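# Lift the loaded sealant gun off its hooks onto table

## Task

Remove the sealant gun, cartridge installed, from its two rack hooks and set it down on the table top. It must finish resting on the table by itself, away from the rack, not leaning on any other object, with the cartridge still seated. It must never drop more than a few centimetres. Then report completion by calling finished_scene.

## Robot and tools

Robot: two arms, left_arm and right_arm, each with a two-finger parallel gripper and a wrist camera. All positions use the scene frame. Its origin sits at table-top height, halfway between the two nominal arm bases. +x points out over the table, +z points up, and +y points toward left_arm. The arm names do not match the left or right side of any image. The calibrated bases are at left_arm (+0.034, +0.283, 0) m and right_arm (+0.044, -0.260, 0) m, both facing roughly +x. A gripper's fingers point along its own +z axis and close along its own y axis. end_effector_position is the spot between the finger pads, roughly 1 cm short of the tips. Reported hand poses can be off by a few centimetres, more so at long reach.

Shared row layout for execute_actions and move: one flat list of 14 numbers covering both arms. The first 7 are for left_arm: dx, dy, dz, rx, ry, rz, opening. The last 7 are the same for right_arm. Every number must lie in [-1, 1]. dx..rz are offsets, not poses. They count from that arm's "Hand target" as it stood when the action or move began, along scene-frame axes. The rotation part (rx, ry, rz) is one rotation vector about the hand's position. Scale: 1.0 equals 0.6 m of travel or 180 degrees of turn, so 0.1 is 6 cm. opening is absolute: +1 is fully open (0.094 m), -1 is shut. Each call always sends an opening, so write the value you want kept. Sending 0 is a command to close halfway, not a no-op. Six zero pose numbers leave an arm's target unchanged.

execute_actions(actions, cameras): actions is a list of actions, and each action is a list of 1 to 15 rows. Each row lasts one control step of 1/30 s. A shorter action repeats its final row until step 15. Every row of an action counts from the same start pose, and each new action restarts from the current Hand target, so repeating an offset keeps moving. An empty actions list returns state plus all camera images. cameras names which images to return; ["all"] gives all, [] gives none.

move(target, speed, blend, opening_speed, grip_force, blocking, cameras): drives each gripper in a straight line toward its offset target. target is one 14-number row or a list of up to 15 rows. All rows count from the Hand targets at the start of the move, not from the previous row. speed is the top path speed in m/s, from 0.002 to 4.3, default 0.25. Turning is capped at twice that value in rad/s. You may give one speed per target. blend, in metres, rounds corners between listed targets; the default 0 stops at each. opening_speed sets how fast the commanded opening changes, per second on the -1..+1 scale, at least 0.2. Use it for slow, gentle closing. grip_force is the force cap per finger pad in newtons, 10 to 50. Give one value or one per arm. It persists until changed and makes closing slow. blocking=false returns after about 0.5 s while motion continues. The whole move is capped at 10 s. Paths do not avoid obstacles or the other arm. Faster moves overshoot and hit harder. The result adds a "move:" line with the ending: done, off_target, moving, held or fault. limits=paced means a sent pose was clipped, and limits=held means a check withheld steps.

wait(seconds): runs the scene with no new commands, 0 to 3600 s. It returns early if a running move ends. stop(): brakes the running move. zoom_image(camera, region): enlarges part of the latest image from one camera. region is [x0, y0, x1, y1] in pixels from the top-left, at most 504 by 504. Cameras are cam_head_left, cam_head_right, cam_high, cam_low, cam_left_wrist and cam_right_wrist, all 672x504. read_manual(section="licences") only shows licence text. finished_scene(scene) ends the scene with scene=1 here. It cannot be undone.

Reading results: "Hand target" is the last commanded pose after clipping, and the next offsets count from it. The gripper often rests a little short of it because of friction or load. This is not proof of contact. Re-send the missing distance if needed. Orientation commands are clipped each step to within 40 degrees of the measured orientation. grip_measured is the finger opening on the command scale. When holding a hard part it reads slightly below the part's true width. grip_effort_nm is gripper motor effort; negative means closing. It does not measure pad force directly. "Tool commands" lists the current gripper commands. Joint positions end with the finger opening in metres. Joint velocities may say "within noise". Torque and motor temperature lines also appear. MOTOR HOT warns above 85 °C. At 100 °C the arm faults, goes limp and drops its load for 30 to 60 s.

Avoid: letting the gun fall or releasing it while it moves; set it down before opening. Avoid striking the rack, table or the other arm, since contact between arms can fail the scene. Do not close one gripper on the other's fingers. Do not strain the wrist camera cables. Do not command targets deep into surfaces, which press hard and heat motors. To ease a push, command back past the current gripper position. Do not route a path near an arm's own base, which can whip the elbow around. Do not hold heavy loads stretched out for long. Anything left off the table fails. Objects may occasionally be nudged by outside pushes.

Each tool is called after "Emit:" as a command line: name --argument value for each argument, lists and objects as JSON in quotes; but a table of rows of numbers goes row by row, as --pt "numbers of a row", without its own name.

## Session

Emit:
execute_actions --actions '[]'

Emit:
zoom_image --camera "cam_head_right" --region '[220, 100, 460, 260]'

Emit:
zoom_image --camera "cam_high" --region '[150, 90, 350, 370]'

Scene clock: 0.00 s.
left_arm: end_effector_position=(+0.1882, +0.0825, +0.3397) grip_measured=+1.000 grip_effort_nm=n/a end_effector_quat_wxyz=(+0.317, +0.270, +0.896, -0.156) | right_arm: end_effector_position=(+0.4077, -0.0884, +0.1086) grip_measured=+1.000 grip_effort_nm=n/a end_effector_quat_wxyz=(+0.595, -0.498, +0.562, +0.286)
Joint positions: left_arm=[-1.039 0.56 0.929 -1.24 -0.193 -0.387 0.094] | right_arm=[0.019 1.57 0.366 0.91 -1.112 -0.542 0.094]
Joint velocities: within noise
Joint torques (N m): no reading
Motor temperatures (°C): left_arm=[28 28 33 26 26 26 26] | right_arm=[25 31 34 28 25 26 29]
Heat: left arm: hottest elbow 33 °C; right arm: hottest elbow 34 °C.
Hand target: left_arm +0.1888, +0.0815, +0.3509; +0.325, +0.268, +0.892, -0.163 | right_arm +0.4135, -0.0881, +0.1151; +0.602, -0.501, +0.555, +0.280
Tool commands: left_gripper/opening=+1.0 right_gripper/opening=+1.0

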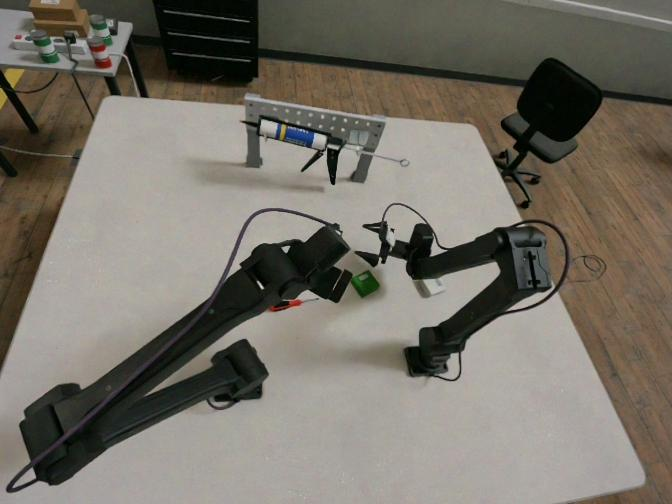

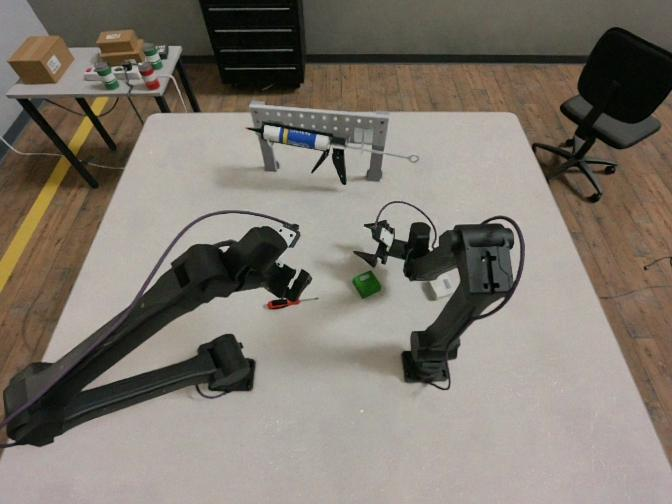

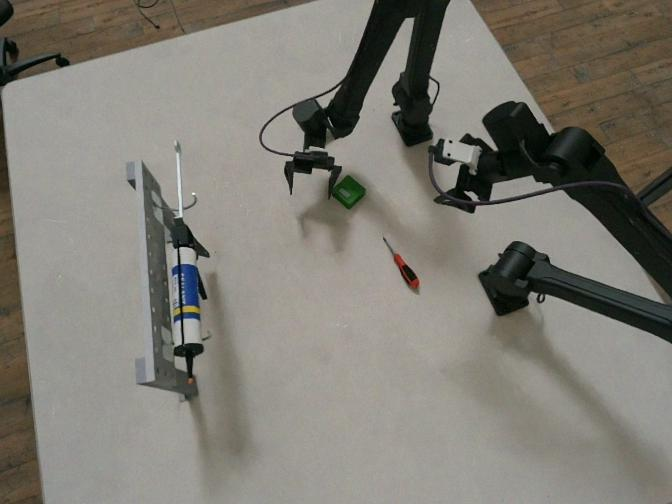

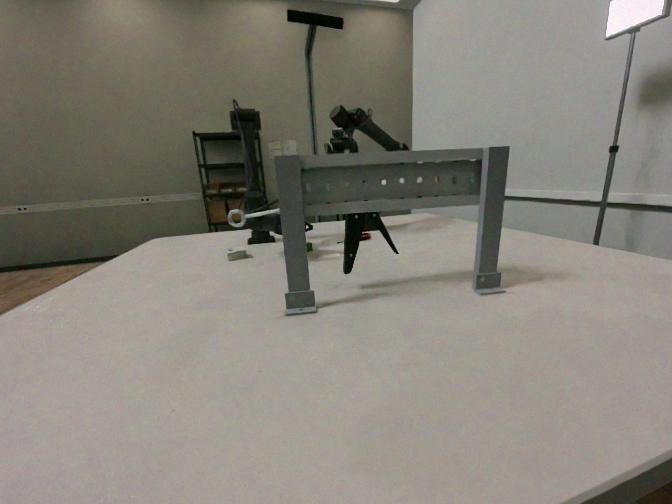

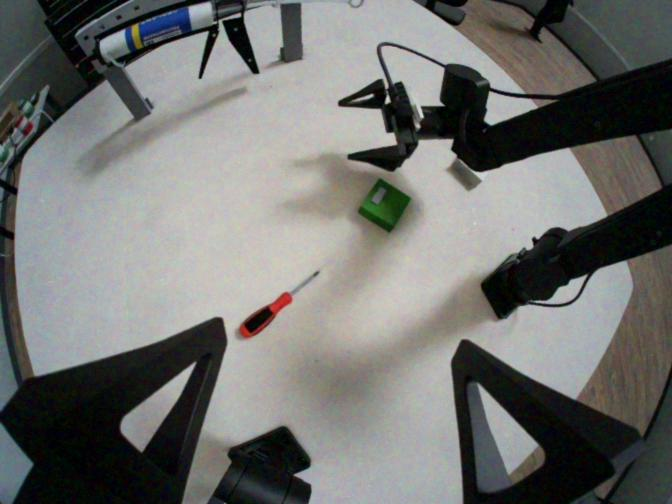

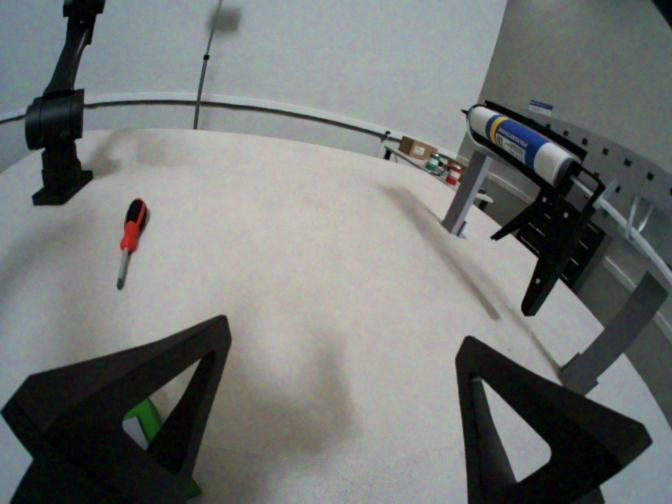

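Scaled by 2.100 from the camera's image (finer frame: 960x720).

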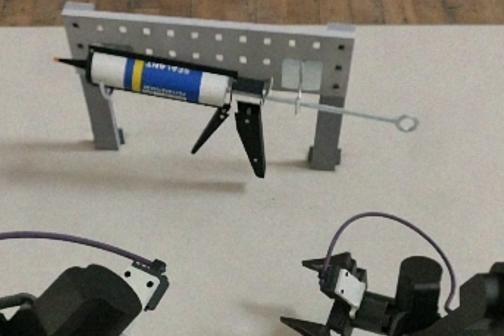

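Scaled by 1.800 from the camera's image (finer frame: 960x720).

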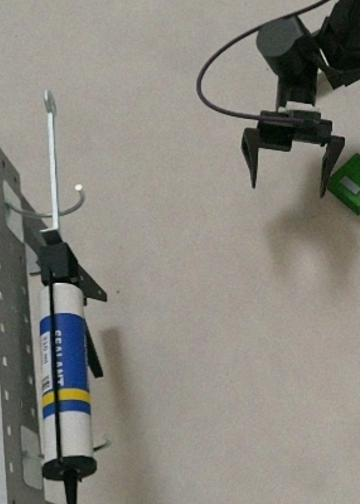

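Emit:
move --target '[0.385,-0.0025,-0.11,0.4117,-0.4087,-0.1291,1, -0.2725,-0.32,0.358,0,0,-0.139,1]' --speed 0.25 --cameras '["all"]'

Scene clock: 60.00 s.
left_arm: end_effector_position=(+0.4159, +0.0772, +0.2893) grip_measured=+1.000 grip_effort_nm=0.02 end_effector_quat_wxyz=(+0.513, +0.587, +0.395, +0.487) | right_arm: end_effector_position=(+0.2557, -0.2782, +0.3049) grip_measured=+1.000 grip_effort_nm=0.02 end_effector_quat_wxyz=(+0.699, -0.269, +0.656, +0.096)
Joint positions: left_arm=[-0.662 0.98 0.448 0.532 -0.447 1.738 0.094] | right_arm=[-1.066 0.348 0.438 -0.871 -1.564 -1.034 0.094]
Joint torques (N m): left_arm=[0.32 -3.02 7.01 3.22 0.12 0.04] | right_arm=[1.08 0.97 12.55 0.83 -0.53 0.08]
Heat: left arm: hottest elbow 36 °C; right arm: hottest elbow 35 °C.
Hand target: left_arm +0.4198, +0.0800, +0.2849; +0.509, +0.586, +0.395, +0.491 | right_arm +0.2500, -0.2801, +0.3298; +0.648, -0.369, +0.650, +0.143
Off the commanded pose: left_arm 0.007 m, 1 deg | right_arm 0.026 m, 14 deg.
joint sent to its limit (right arm) — joint 5 (wrist yaw), lower limit. The joint targets are off in position and orientation.
move: off_target (right_arm)

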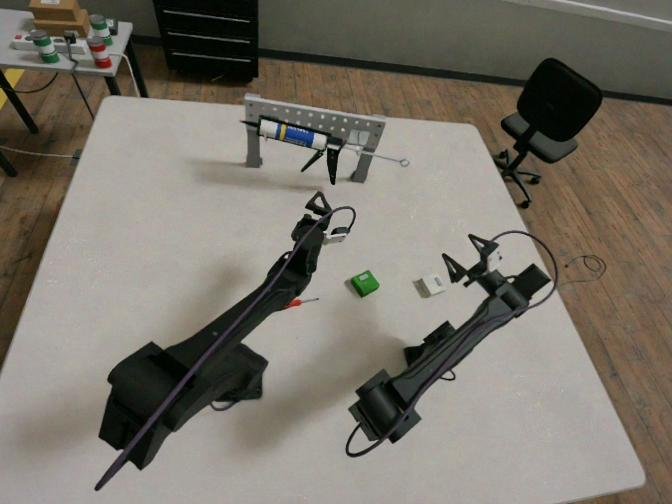

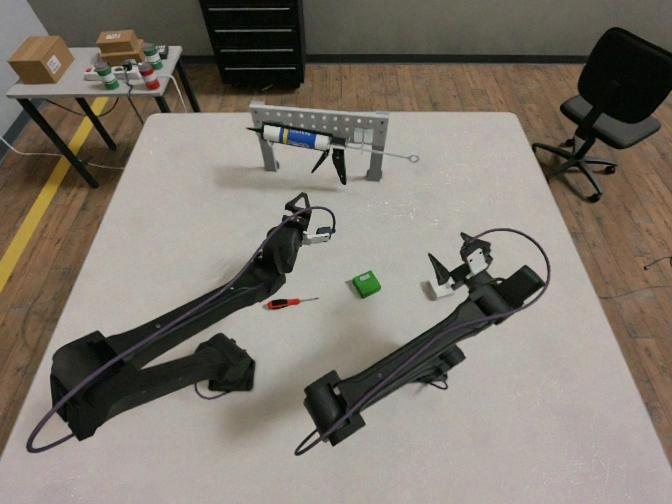

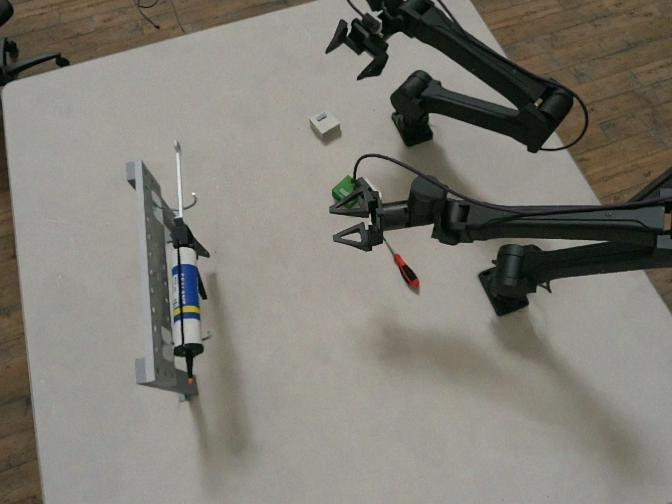

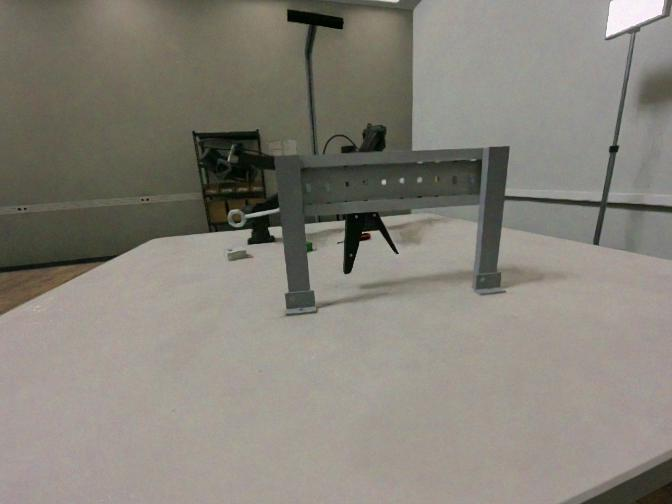

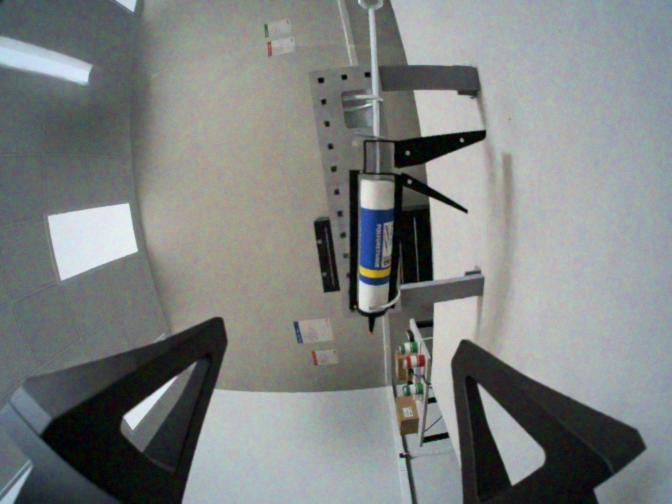

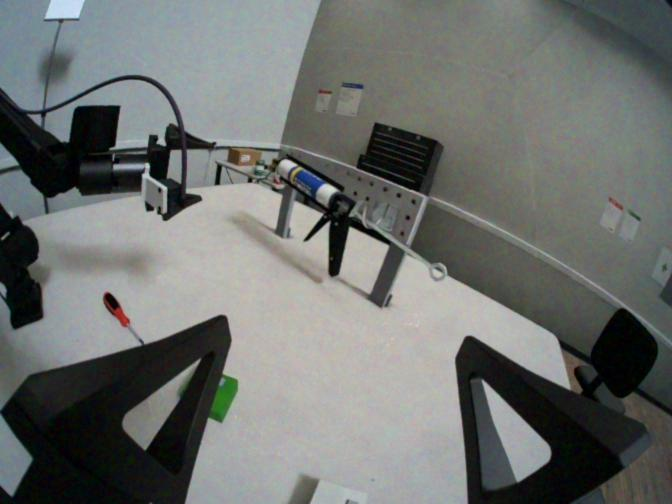

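Emit:
zoom_image --camera "cam_left_wrist" --region '[290, 0, 510, 350]'

Scaled by 1.440 from the camera's image (finer frame: 960x720).

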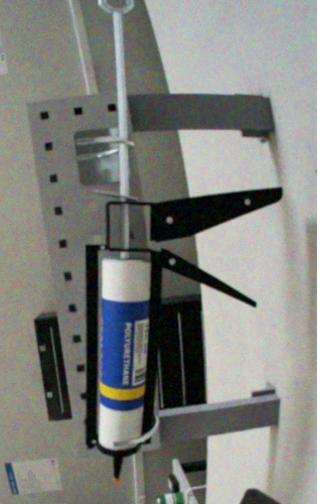

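Emit:
move --target '[0.38,-0.02,-0.045,-0.027,0.006,0,1, 0,0,0,0,0,0,1]' --speed 0.25 --cameras '["cam_left_wrist","cam_high","cam_right_wrist"]'

Emit:
zoom_image --camera "cam_left_wrist" --region '[200, 0, 560, 400]'

Emit:
zoom_image --camera "cam_high" --region '[120, 120, 330, 400]'

Scene clock: 118.27 s.
left_arm: end_effector_position=(+0.6329, +0.0693, +0.2525) grip_measured=+1.000 grip_effort_nm=0.02 end_effector_quat_wxyz=(+0.522, +0.578, +0.419, +0.466) | right_arm: end_effector_position=(+0.2554, -0.2783, +0.3047) grip_measured=+1.000 grip_effort_nm=0.03 end_effector_quat_wxyz=(+0.699, -0.267, +0.657, +0.097)
Joint positions: left_arm=[-0.384 1.6 0.888 0.692 -0.173 1.669 0.094] | right_arm=[-1.068 0.347 0.438 -0.877 -1.564 -1.034 0.094]
Joint torques (N m): left_arm=[-0.03 -11.16 9.22 2.8 0.11 -0.17] | right_arm=[-0.26 0.56 12.56 0.75 -0.52 0.06]
Motor temperatures (°C): left_arm=[28 27 37 26 26 26 26] | right_arm=[25 31 42 28 25 26 28]
Heat: left arm: hottest elbow 37 °C; right arm: hottest elbow 42 °C.
Hand target: left_arm +0.6477, +0.0678, +0.2579; +0.530, +0.569, +0.421, +0.468 | right_arm +0.2500, -0.2802, +0.3298; +0.648, -0.369, +0.650, +0.143
Off the commanded pose: left_arm 0.016 m, 1 deg | right_arm 0.026 m, 14 deg.
joint sent to its limit (right arm) — joint 5 (wrist yaw), lower limit. The joint targets are off in position and orientation.
move: off_target (left_arm)
Images, in order (width x height): cam_high 672x504, cam_left_wrist 672x504, cam_right_wrist 672x504.

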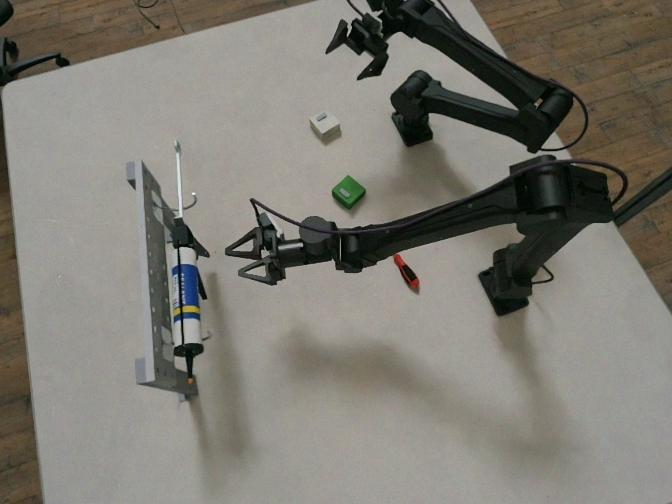

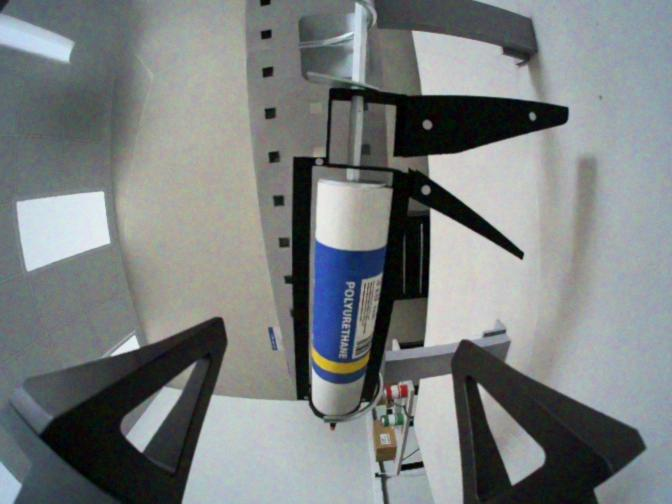

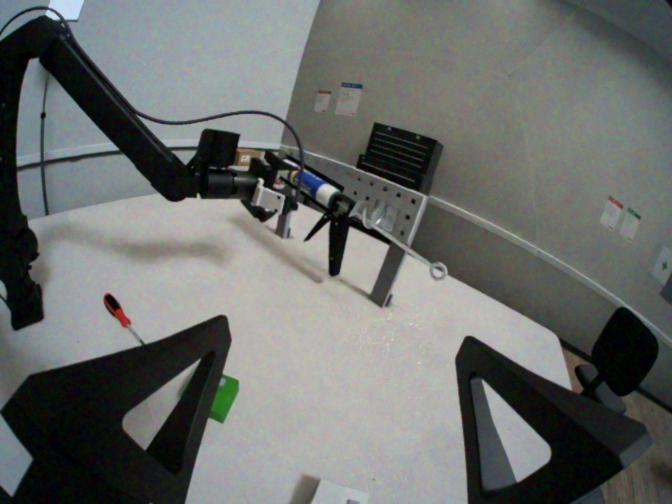

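Scaled by 1.260 from the camera's image (finer frame: 960x720).

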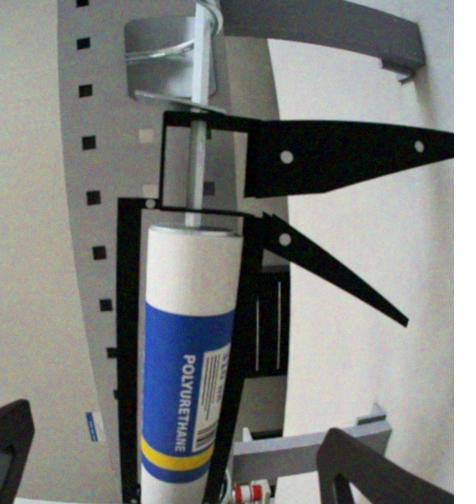

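Scaled by 1.800 from the camera's image (finer frame: 960x720).

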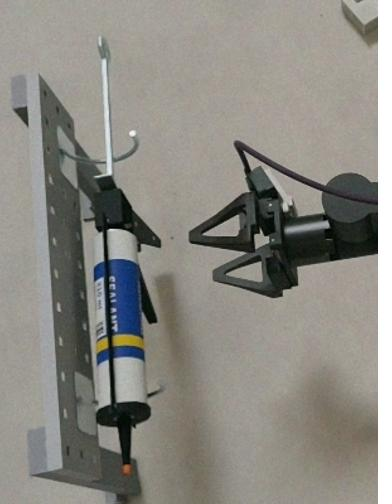

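Emit:
move --target '[0.0913,-0.0203,0.0042,-0.008,0,0.033,1, 0,0,0,0,0,0,1]' --speed 0.2 --cameras '["cam_left_wrist"]'

Scene clock: 173.70 s.
left_arm: end_effector_position=(+0.6910, +0.0668, +0.2609) grip_measured=+1.000 grip_effort_nm=0.02 end_effector_quat_wxyz=(+0.507, +0.541, +0.454, +0.494) | right_arm: end_effector_position=(+0.2554, -0.2783, +0.3047) grip_measured=+1.000 grip_effort_nm=0.02 end_effector_quat_wxyz=(+0.699, -0.267, +0.657, +0.097)
Joint positions: left_arm=[-0.384 1.725 1.067 0.66 -0.289 1.646 0.094] | right_arm=[-1.068 0.347 0.438 -0.877 -1.564 -1.034 0.094]
Joint torques (N m): left_arm=[-1.61 -12.75 9.58 1.96 -0.03 -0.15] | right_arm=[0.44 0.38 12.45 0.73 -0.48 0.01]
Heat: left arm: hottest elbow 40 °C; right arm: hottest elbow 44 °C.
Hand target: left_arm +0.7025, +0.0556, +0.2605; +0.512, +0.540, +0.455, +0.490 | right_arm +0.2500, -0.2802, +0.3298; +0.648, -0.369, +0.650, +0.143
Off the commanded pose: left_arm 0.016 m, 1 deg | right_arm 0.026 m, 14 deg.
joint sent to its limit (right arm) — joint 5 (wrist yaw), lower limit. The joint targets are off in position and orientation.
move: off_target (left_arm)

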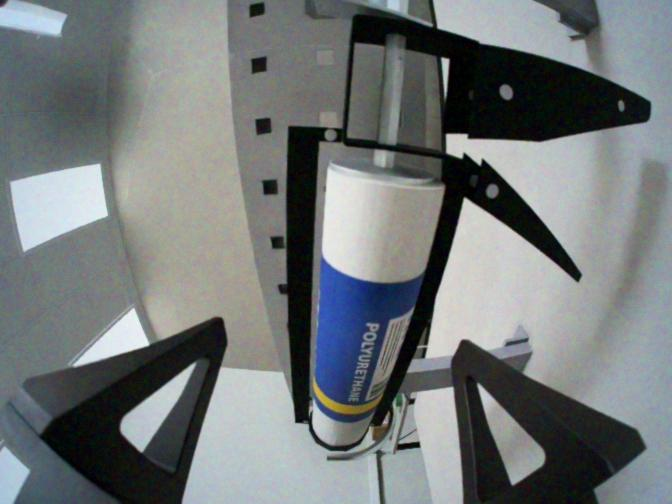

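Emit:
move --target '[0.0843,-0.0273,-0.0163,0,0,0,1, 0,0,0,0,0,0,1]' --speed 0.12 --cameras '["cam_left_wrist","cam_high"]'

Scene clock: 197.17 s.
left_arm: end_effector_position=(+0.7405, +0.0458, +0.2534) grip_measured=+1.000 grip_effort_nm=0.02 end_effector_quat_wxyz=(+0.508, +0.541, +0.453, +0.493) | right_arm: end_effector_position=(+0.2554, -0.2783, +0.3047) grip_measured=+1.000 grip_effort_nm=0.02 end_effector_quat_wxyz=(+0.699, -0.267, +0.657, +0.097)
Joint positions: left_arm=[-0.384 1.852 1.23 0.625 -0.285 1.645 0.094] | right_arm=[-1.068 0.347 0.438 -0.877 -1.564 -1.034 0.094]
Joint torques (N m): left_arm=[-0.62 -14.45 9.83 2.03 0.1 -0.15] | right_arm=[-0.26 0.79 12.41 0.87 -0.5 0.01]
Heat: left arm: hottest elbow 41 °C; right arm: hottest elbow 45 °C.
Hand target: left_arm +0.7531, +0.0392, +0.2508; +0.512, +0.540, +0.455, +0.490 | right_arm +0.2500, -0.2802, +0.3298; +0.648, -0.369, +0.650, +0.143
Off the commanded pose: left_arm 0.014 m, 1 deg | right_arm 0.026 m, 14 deg.
joint sent to its limit (right arm) — joint 5 (wrist yaw), lower limit. The joint targets are off in position and orientation.
move: off_target (left_arm)
Images, in order (width x height): cam_high 672x504, cam_left_wrist 672x504.

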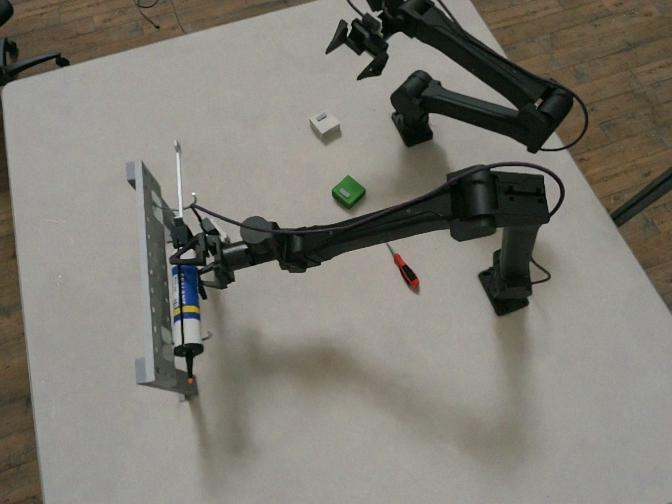

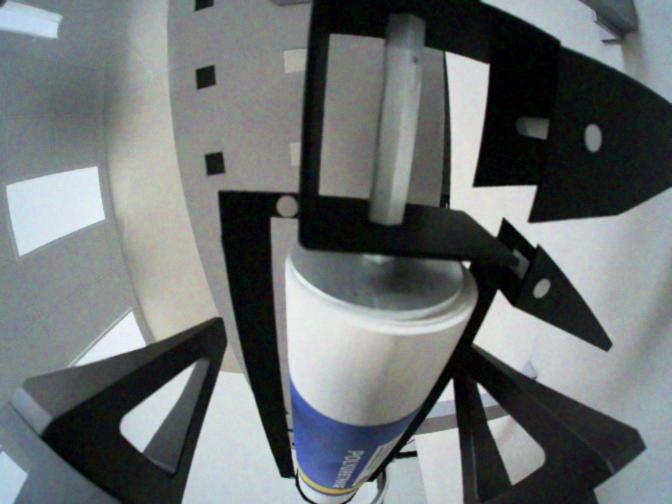

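Emit:
move --target '[0.003,0,-0.006,0,0,0,0.0, 0,0,0,0,0,0,1]' --speed 0.1 --opening_speed 0.5 --cameras '["cam_left_wrist","cam_head_left"]'

Scene clock: 212.13 s.
left_arm: end_effector_position=(+0.7416, +0.0451, +0.2478) grip_measured=+0.682 grip_effort_nm=-1.01 end_effector_quat_wxyz=(+0.506, +0.544, +0.454, +0.491) | right_arm: end_effector_position=(+0.2554, -0.2783, +0.3047) grip_measured=+1.000 grip_effort_nm=0.02 end_effector_quat_wxyz=(+0.699, -0.267, +0.657, +0.097)
Joint positions: left_arm=[-0.384 1.861 1.232 0.624 -0.284 1.645 0.079] | right_arm=[-1.068 0.347 0.438 -0.877 -1.564 -1.034 0.094]
Joint torques (N m): left_arm=[-0.5 -14.92 9.8 2.26 0.11 -0.16] | right_arm=[0.21 0.79 12.4 0.79 -0.5 0.05]
Heat: left arm: hottest elbow 41 °C; right arm: hottest elbow 45 °C.
Hand target: left_arm +0.7549, +0.0393, +0.2470; +0.512, +0.540, +0.455, +0.489 | right_arm +0.2500, -0.2802, +0.3298; +0.648, -0.369, +0.650, +0.143
Off the commanded pose: left_arm 0.015 m, 1 deg | right_arm 0.026 m, 14 deg.
joint sent to its limit (right arm) — joint 5 (wrist yaw), lower limit. The joint targets are off in position and orientation.
move: off_target (left_arm)
Images, in order (width x height): cam_head_left 672x504, cam_left_wrist 672x504.

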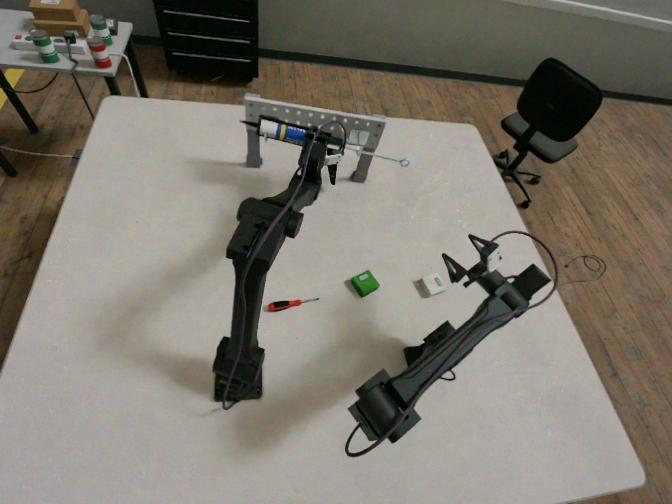

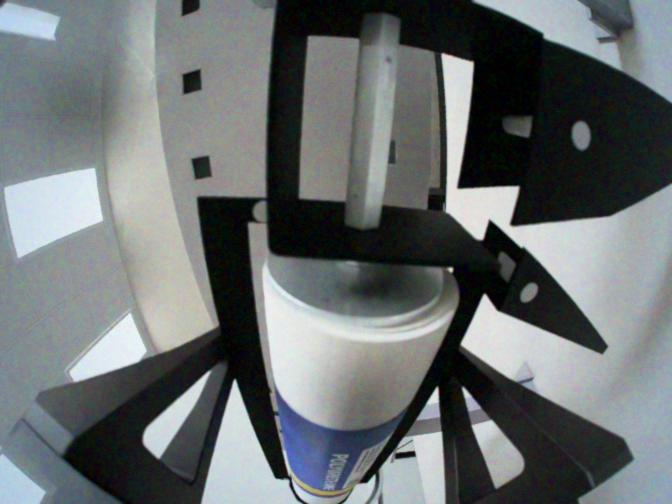

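Emit:
move --target '[0,0,0.2,-0.030,-0.047,0,-0.2, 0,0,0,0,0,0,1]' --speed 0.12 --cameras '["cam_left_wrist","cam_head_left","cam_high"]'

Scene clock: 225.30 s.
left_arm: end_effector_position=(+0.7428, +0.0445, +0.2518) grip_measured=+0.682 grip_effort_nm=-1.01 end_effector_quat_wxyz=(+0.502, +0.549, +0.459, +0.486) | right_arm: end_effector_position=(+0.2554, -0.2783, +0.3047) grip_measured=+1.000 grip_effort_nm=0.02 end_effector_quat_wxyz=(+0.699, -0.267, +0.657, +0.097)
Joint positions: left_arm=[-0.384 1.85 1.244 0.581 -0.283 1.637 0.079] | right_arm=[-1.068 0.347 0.438 -0.877 -1.564 -1.034 0.094]
Joint torques (N m): left_arm=[-0.56 -23.24 13.11 3.62 0.08 -0.44] | right_arm=[1.08 0.5 12.49 0.87 -0.48 0.03]
Heat: left arm: hottest elbow 40 °C; right arm: hottest elbow 45 °C.
Hand target: left_arm +0.7548, +0.0393, +0.3670; +0.569, +0.477, +0.439, +0.506 | right_arm +0.2500, -0.2802, +0.3298; +0.648, -0.369, +0.650, +0.143
Off the commanded pose: left_arm 0.116 m, 12 deg | right_arm 0.026 m, 14 deg.
joint sent to its limit (right arm) — joint 5 (wrist yaw), lower limit. The joint targets are off in position and orientation.
move: off_target (left_arm)
Images, in order (width x height): cam_head_left 672x504, cam_high 672x504, cam_left_wrist 672x504.

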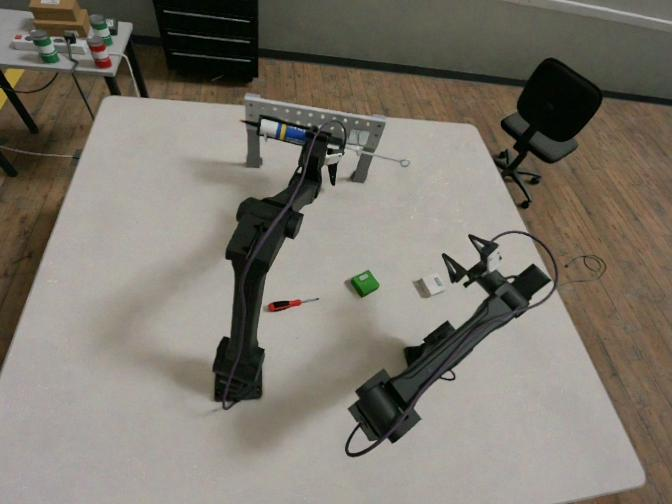

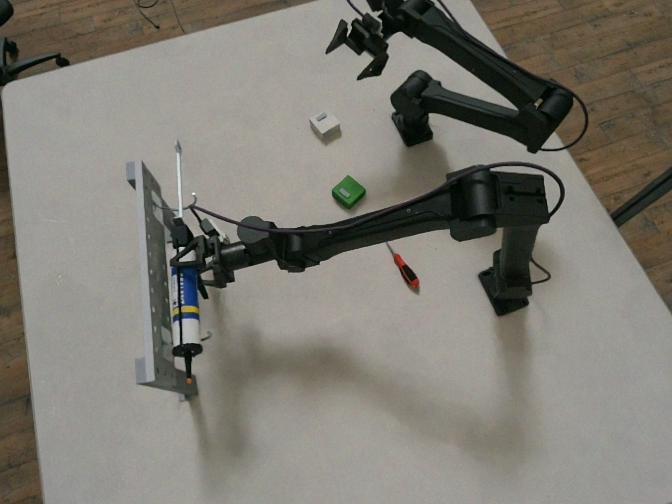

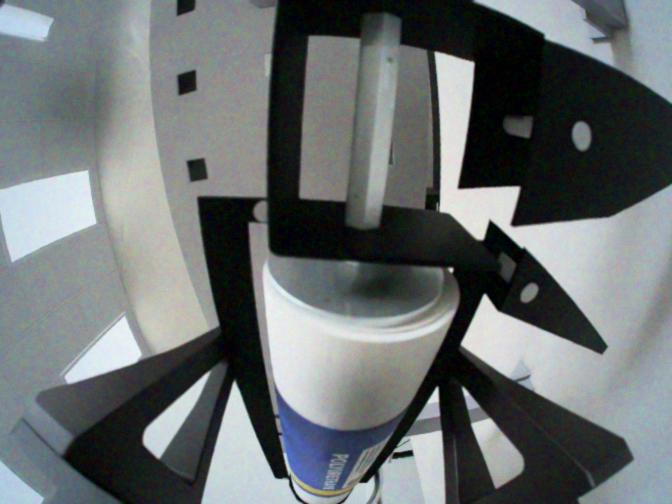

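Emit:
move --target '[0,0,0.15,0,-0.015,0,-0.2, 0,0,0,0,0,0,1]' --speed 0.12 --cameras '["cam_left_wrist","cam_head_left","cam_high"]'

Scene clock: 233.63 s.
left_arm: end_effector_position=(+0.7432, +0.0436, +0.3150) grip_measured=+0.682 grip_effort_nm=-1.01 end_effector_quat_wxyz=(+0.504, +0.549, +0.459, +0.484) | right_arm: end_effector_position=(+0.2554, -0.2783, +0.3047) grip_measured=+1.000 grip_effort_nm=0.02 end_effector_quat_wxyz=(+0.699, -0.267, +0.657, +0.097)
Joint positions: left_arm=[-0.384 1.768 1.314 0.43 -0.279 1.633 0.079] | right_arm=[-1.068 0.347 0.438 -0.877 -1.564 -1.034 0.094]
Joint torques (N m): left_arm=[-0.44 -22.95 15.69 4.3 0 -0.21] | right_arm=[0.21 0.73 12.56 0.69 -0.52 -0.03]
Heat: left arm: hottest elbow 41 °C; right arm: hottest elbow 45 °C.
Hand target: left_arm +0.7548, +0.0392, +0.4571; +0.579, +0.465, +0.425, +0.517 | right_arm +0.2500, -0.2802, +0.3298; +0.648, -0.369, +0.650, +0.143
Off the commanded pose: left_arm 0.143 m, 14 deg | right_arm 0.026 m, 14 deg.
joint sent to its limit (right arm) — joint 5 (wrist yaw), lower limit. The joint targets are off in position and orientation.
move: off_target (left_arm)
Images, in order (width x height): cam_head_left 672x504, cam_high 672x504, cam_left_wrist 672x504.

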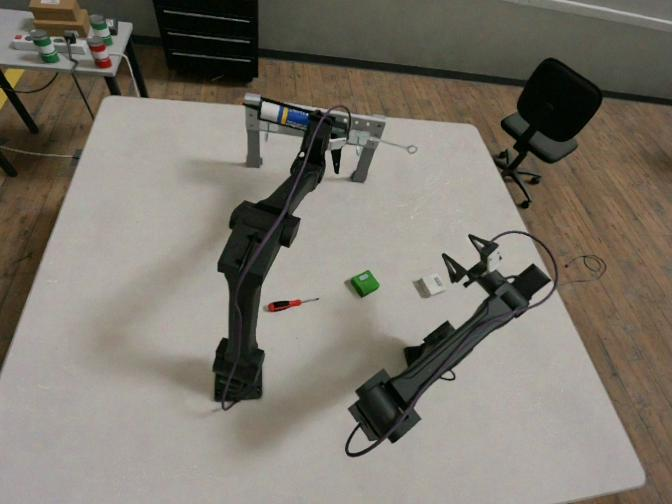

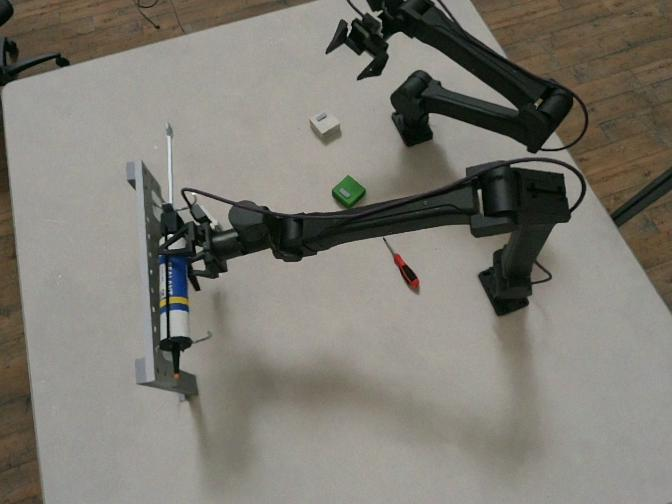

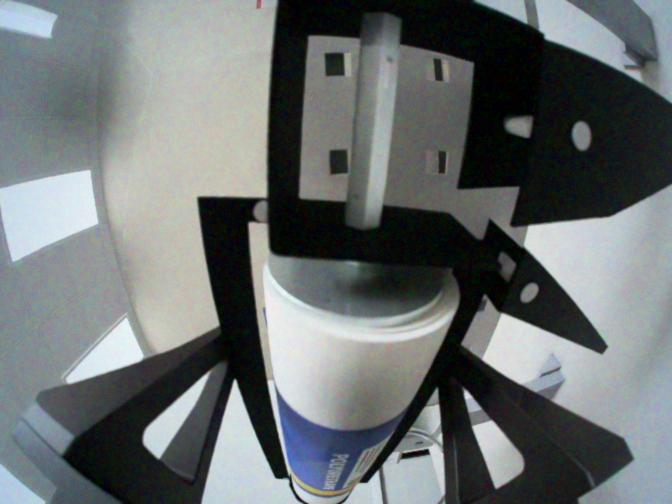

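Emit:
move --pt "0 0 0.075 0 0 0 -0.2 0 0 0 0 0 0 1" --pt "-0.3 0.05 0.06 0 0 0 -0.2 0 0 0 0 0 0 1" --speed '[0.12,0.15]' --cameras '["cam_left_wrist","cam_head_left","cam_high","cam_head_right"]'

Scene clock: 248.43 s.
left_arm: end_effector_position=(+0.5933, +0.0678, +0.3981) grip_measured=+0.682 grip_effort_nm=-1.01 end_effector_quat_wxyz=(+0.512, +0.536, +0.451, +0.497) | right_arm: end_effector_position=(+0.2554, -0.2783, +0.3047) grip_measured=+1.000 grip_effort_nm=0.02 end_effector_quat_wxyz=(+0.699, -0.267, +0.657, +0.097)
Joint positions: left_arm=[-0.467 1.33 1.008 0.341 -0.37 1.649 0.079] | right_arm=[-1.068 0.347 0.438 -0.877 -1.564 -1.034 0.094]
Joint torques (N m): left_arm=[-1.38 -16.97 11.29 5.7 -0.02 -0.17] | right_arm=[1.14 0.32 12.46 0.72 -0.49 0.03]
Motor temperatures (°C): left_arm=[28 32 46 26 26 26 27] | right_arm=[25 31 46 28 25 26 28]
Heat: left arm: hottest elbow 46 °C; right arm: hottest elbow 46 °C.
Hand target: left_arm +0.5749, +0.0692, +0.4931; +0.579, +0.465, +0.425, +0.517 | right_arm +0.2500, -0.2802, +0.3298; +0.648, -0.369, +0.650, +0.143
Off the commanded pose: left_arm 0.097 m, 12 deg | right_arm 0.026 m, 14 deg.
joint sent to its limit (right arm) — joint 5 (wrist yaw), lower limit. The joint targets are off in position and orientation.
move: off_target (left_arm)
Images, in order (width x height): cam_head_left 672x504, cam_head_right 672x504, cam_high 672x504, cam_left_wrist 672x504.

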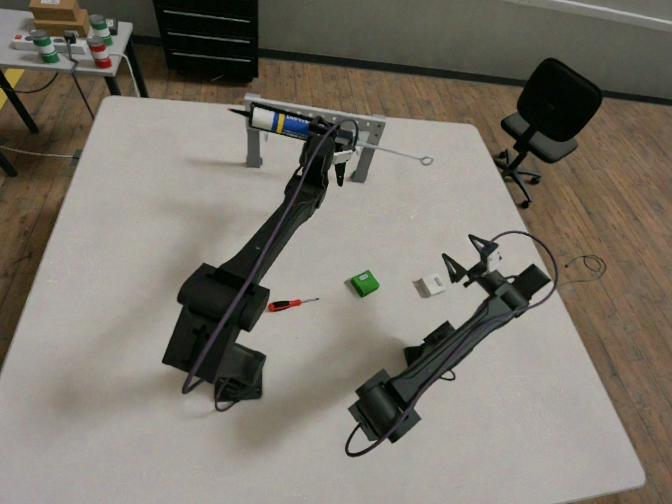

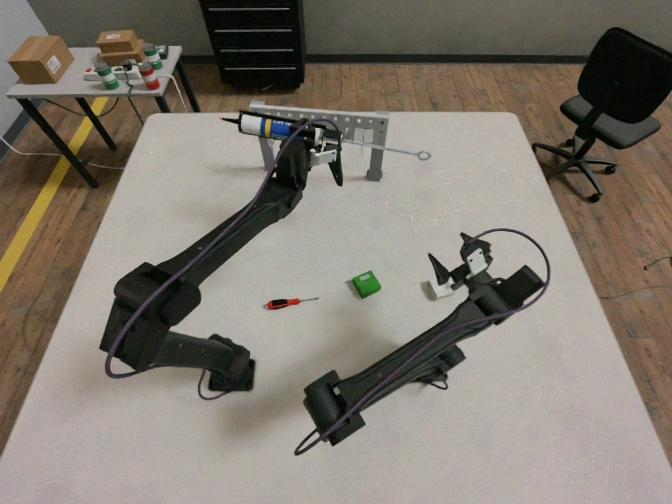

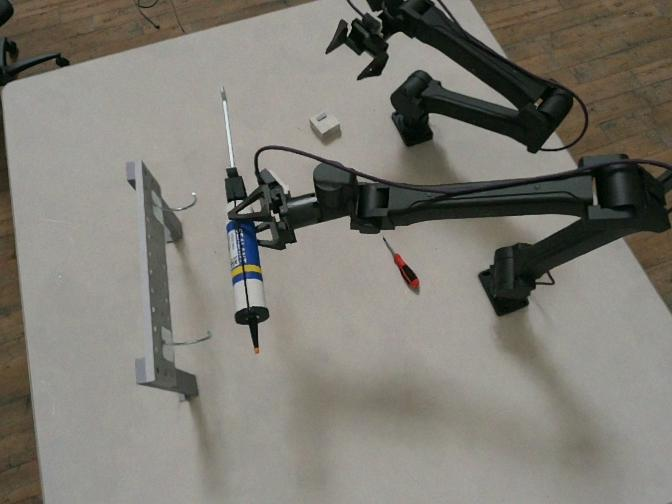

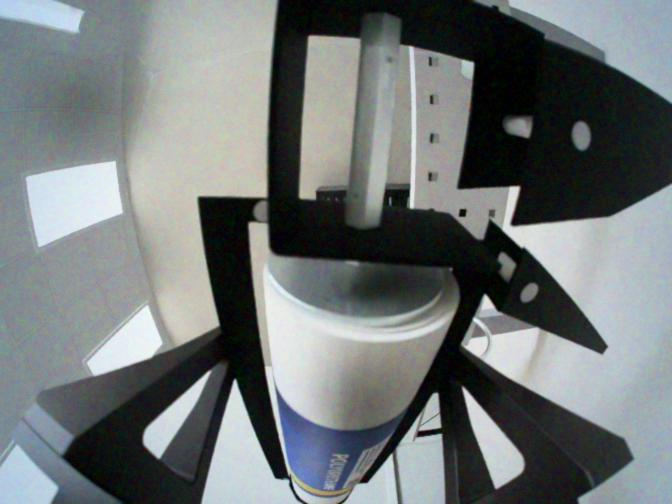

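Emit:
move --target '[-0.075,0.01,-0.355,0.0325,0.4871,-0.0208,-0.2, 0,0,0,0,0,0,1]' --speed 0.25 --cameras '["cam_left_wrist","cam_head_left","cam_high","cam_low"]'

Scene clock: 291.23 s.
left_arm: end_effector_position=(+0.5069, +0.0800, +0.2298) grip_measured=+0.681 grip_effort_nm=-1.01 end_effector_quat_wxyz=(+0.068, +0.743, +0.665, +0.033) | right_arm: end_effector_position=(+0.2554, -0.2783, +0.3047) grip_measured=+1.000 grip_effort_nm=0.02 end_effector_quat_wxyz=(+0.699, -0.267, +0.657, +0.097)
Joint positions: left_arm=[-0.4 1.59 1.503 -1.333 -0.003 1.276 0.079] | right_arm=[-1.068 0.347 0.438 -0.877 -1.564 -1.034 0.094]
Joint torques (N m): left_arm=[0.44 -15.5 13.67 0.32 0.32 -0.11] | right_arm=[0.62 0.73 12.57 0.69 -0.49 0.01]
Heat: left arm: hottest elbow 44 °C; right arm: hottest elbow 46 °C.
Hand target: left_arm +0.5298, +0.0752, +0.2802; +0.116, +0.732, +0.669, +0.053 | right_arm +0.2500, -0.2802, +0.3298; +0.648, -0.369, +0.650, +0.143
Off the commanded pose: left_arm 0.056 m, 6 deg | right_arm 0.026 m, 14 deg.
joint sent to its limit (right arm) — joint 5 (wrist yaw), lower limit. The joint targets are off in position and orientation.
move: off_target (left_arm)
Images, in order (width x height): cam_head_left 672x504, cam_high 672x504, cam_low 672x504, cam_left_wrist 672x504.

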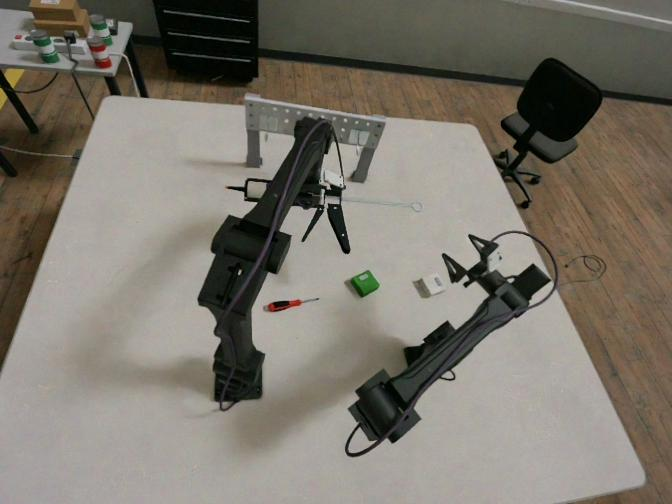

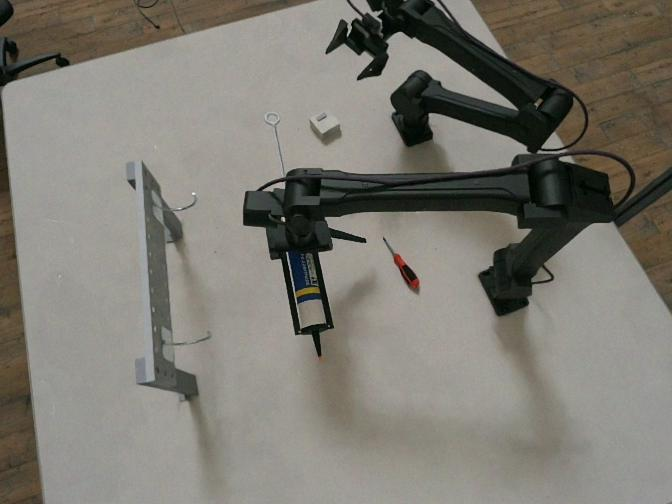

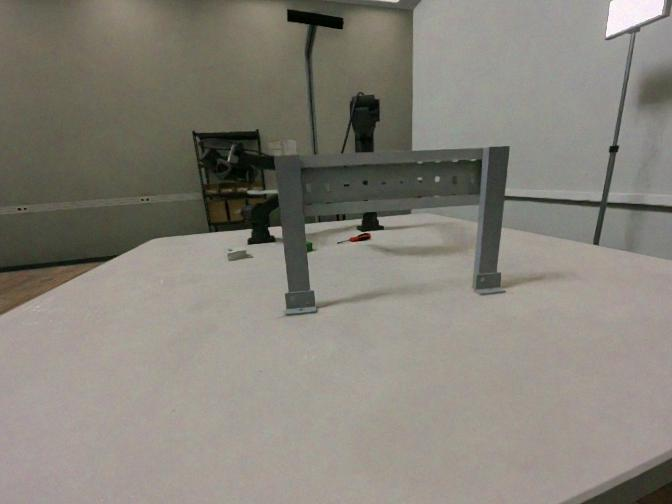

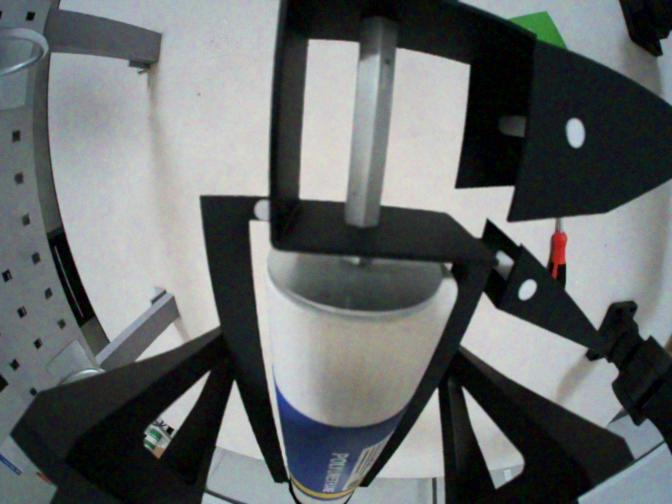

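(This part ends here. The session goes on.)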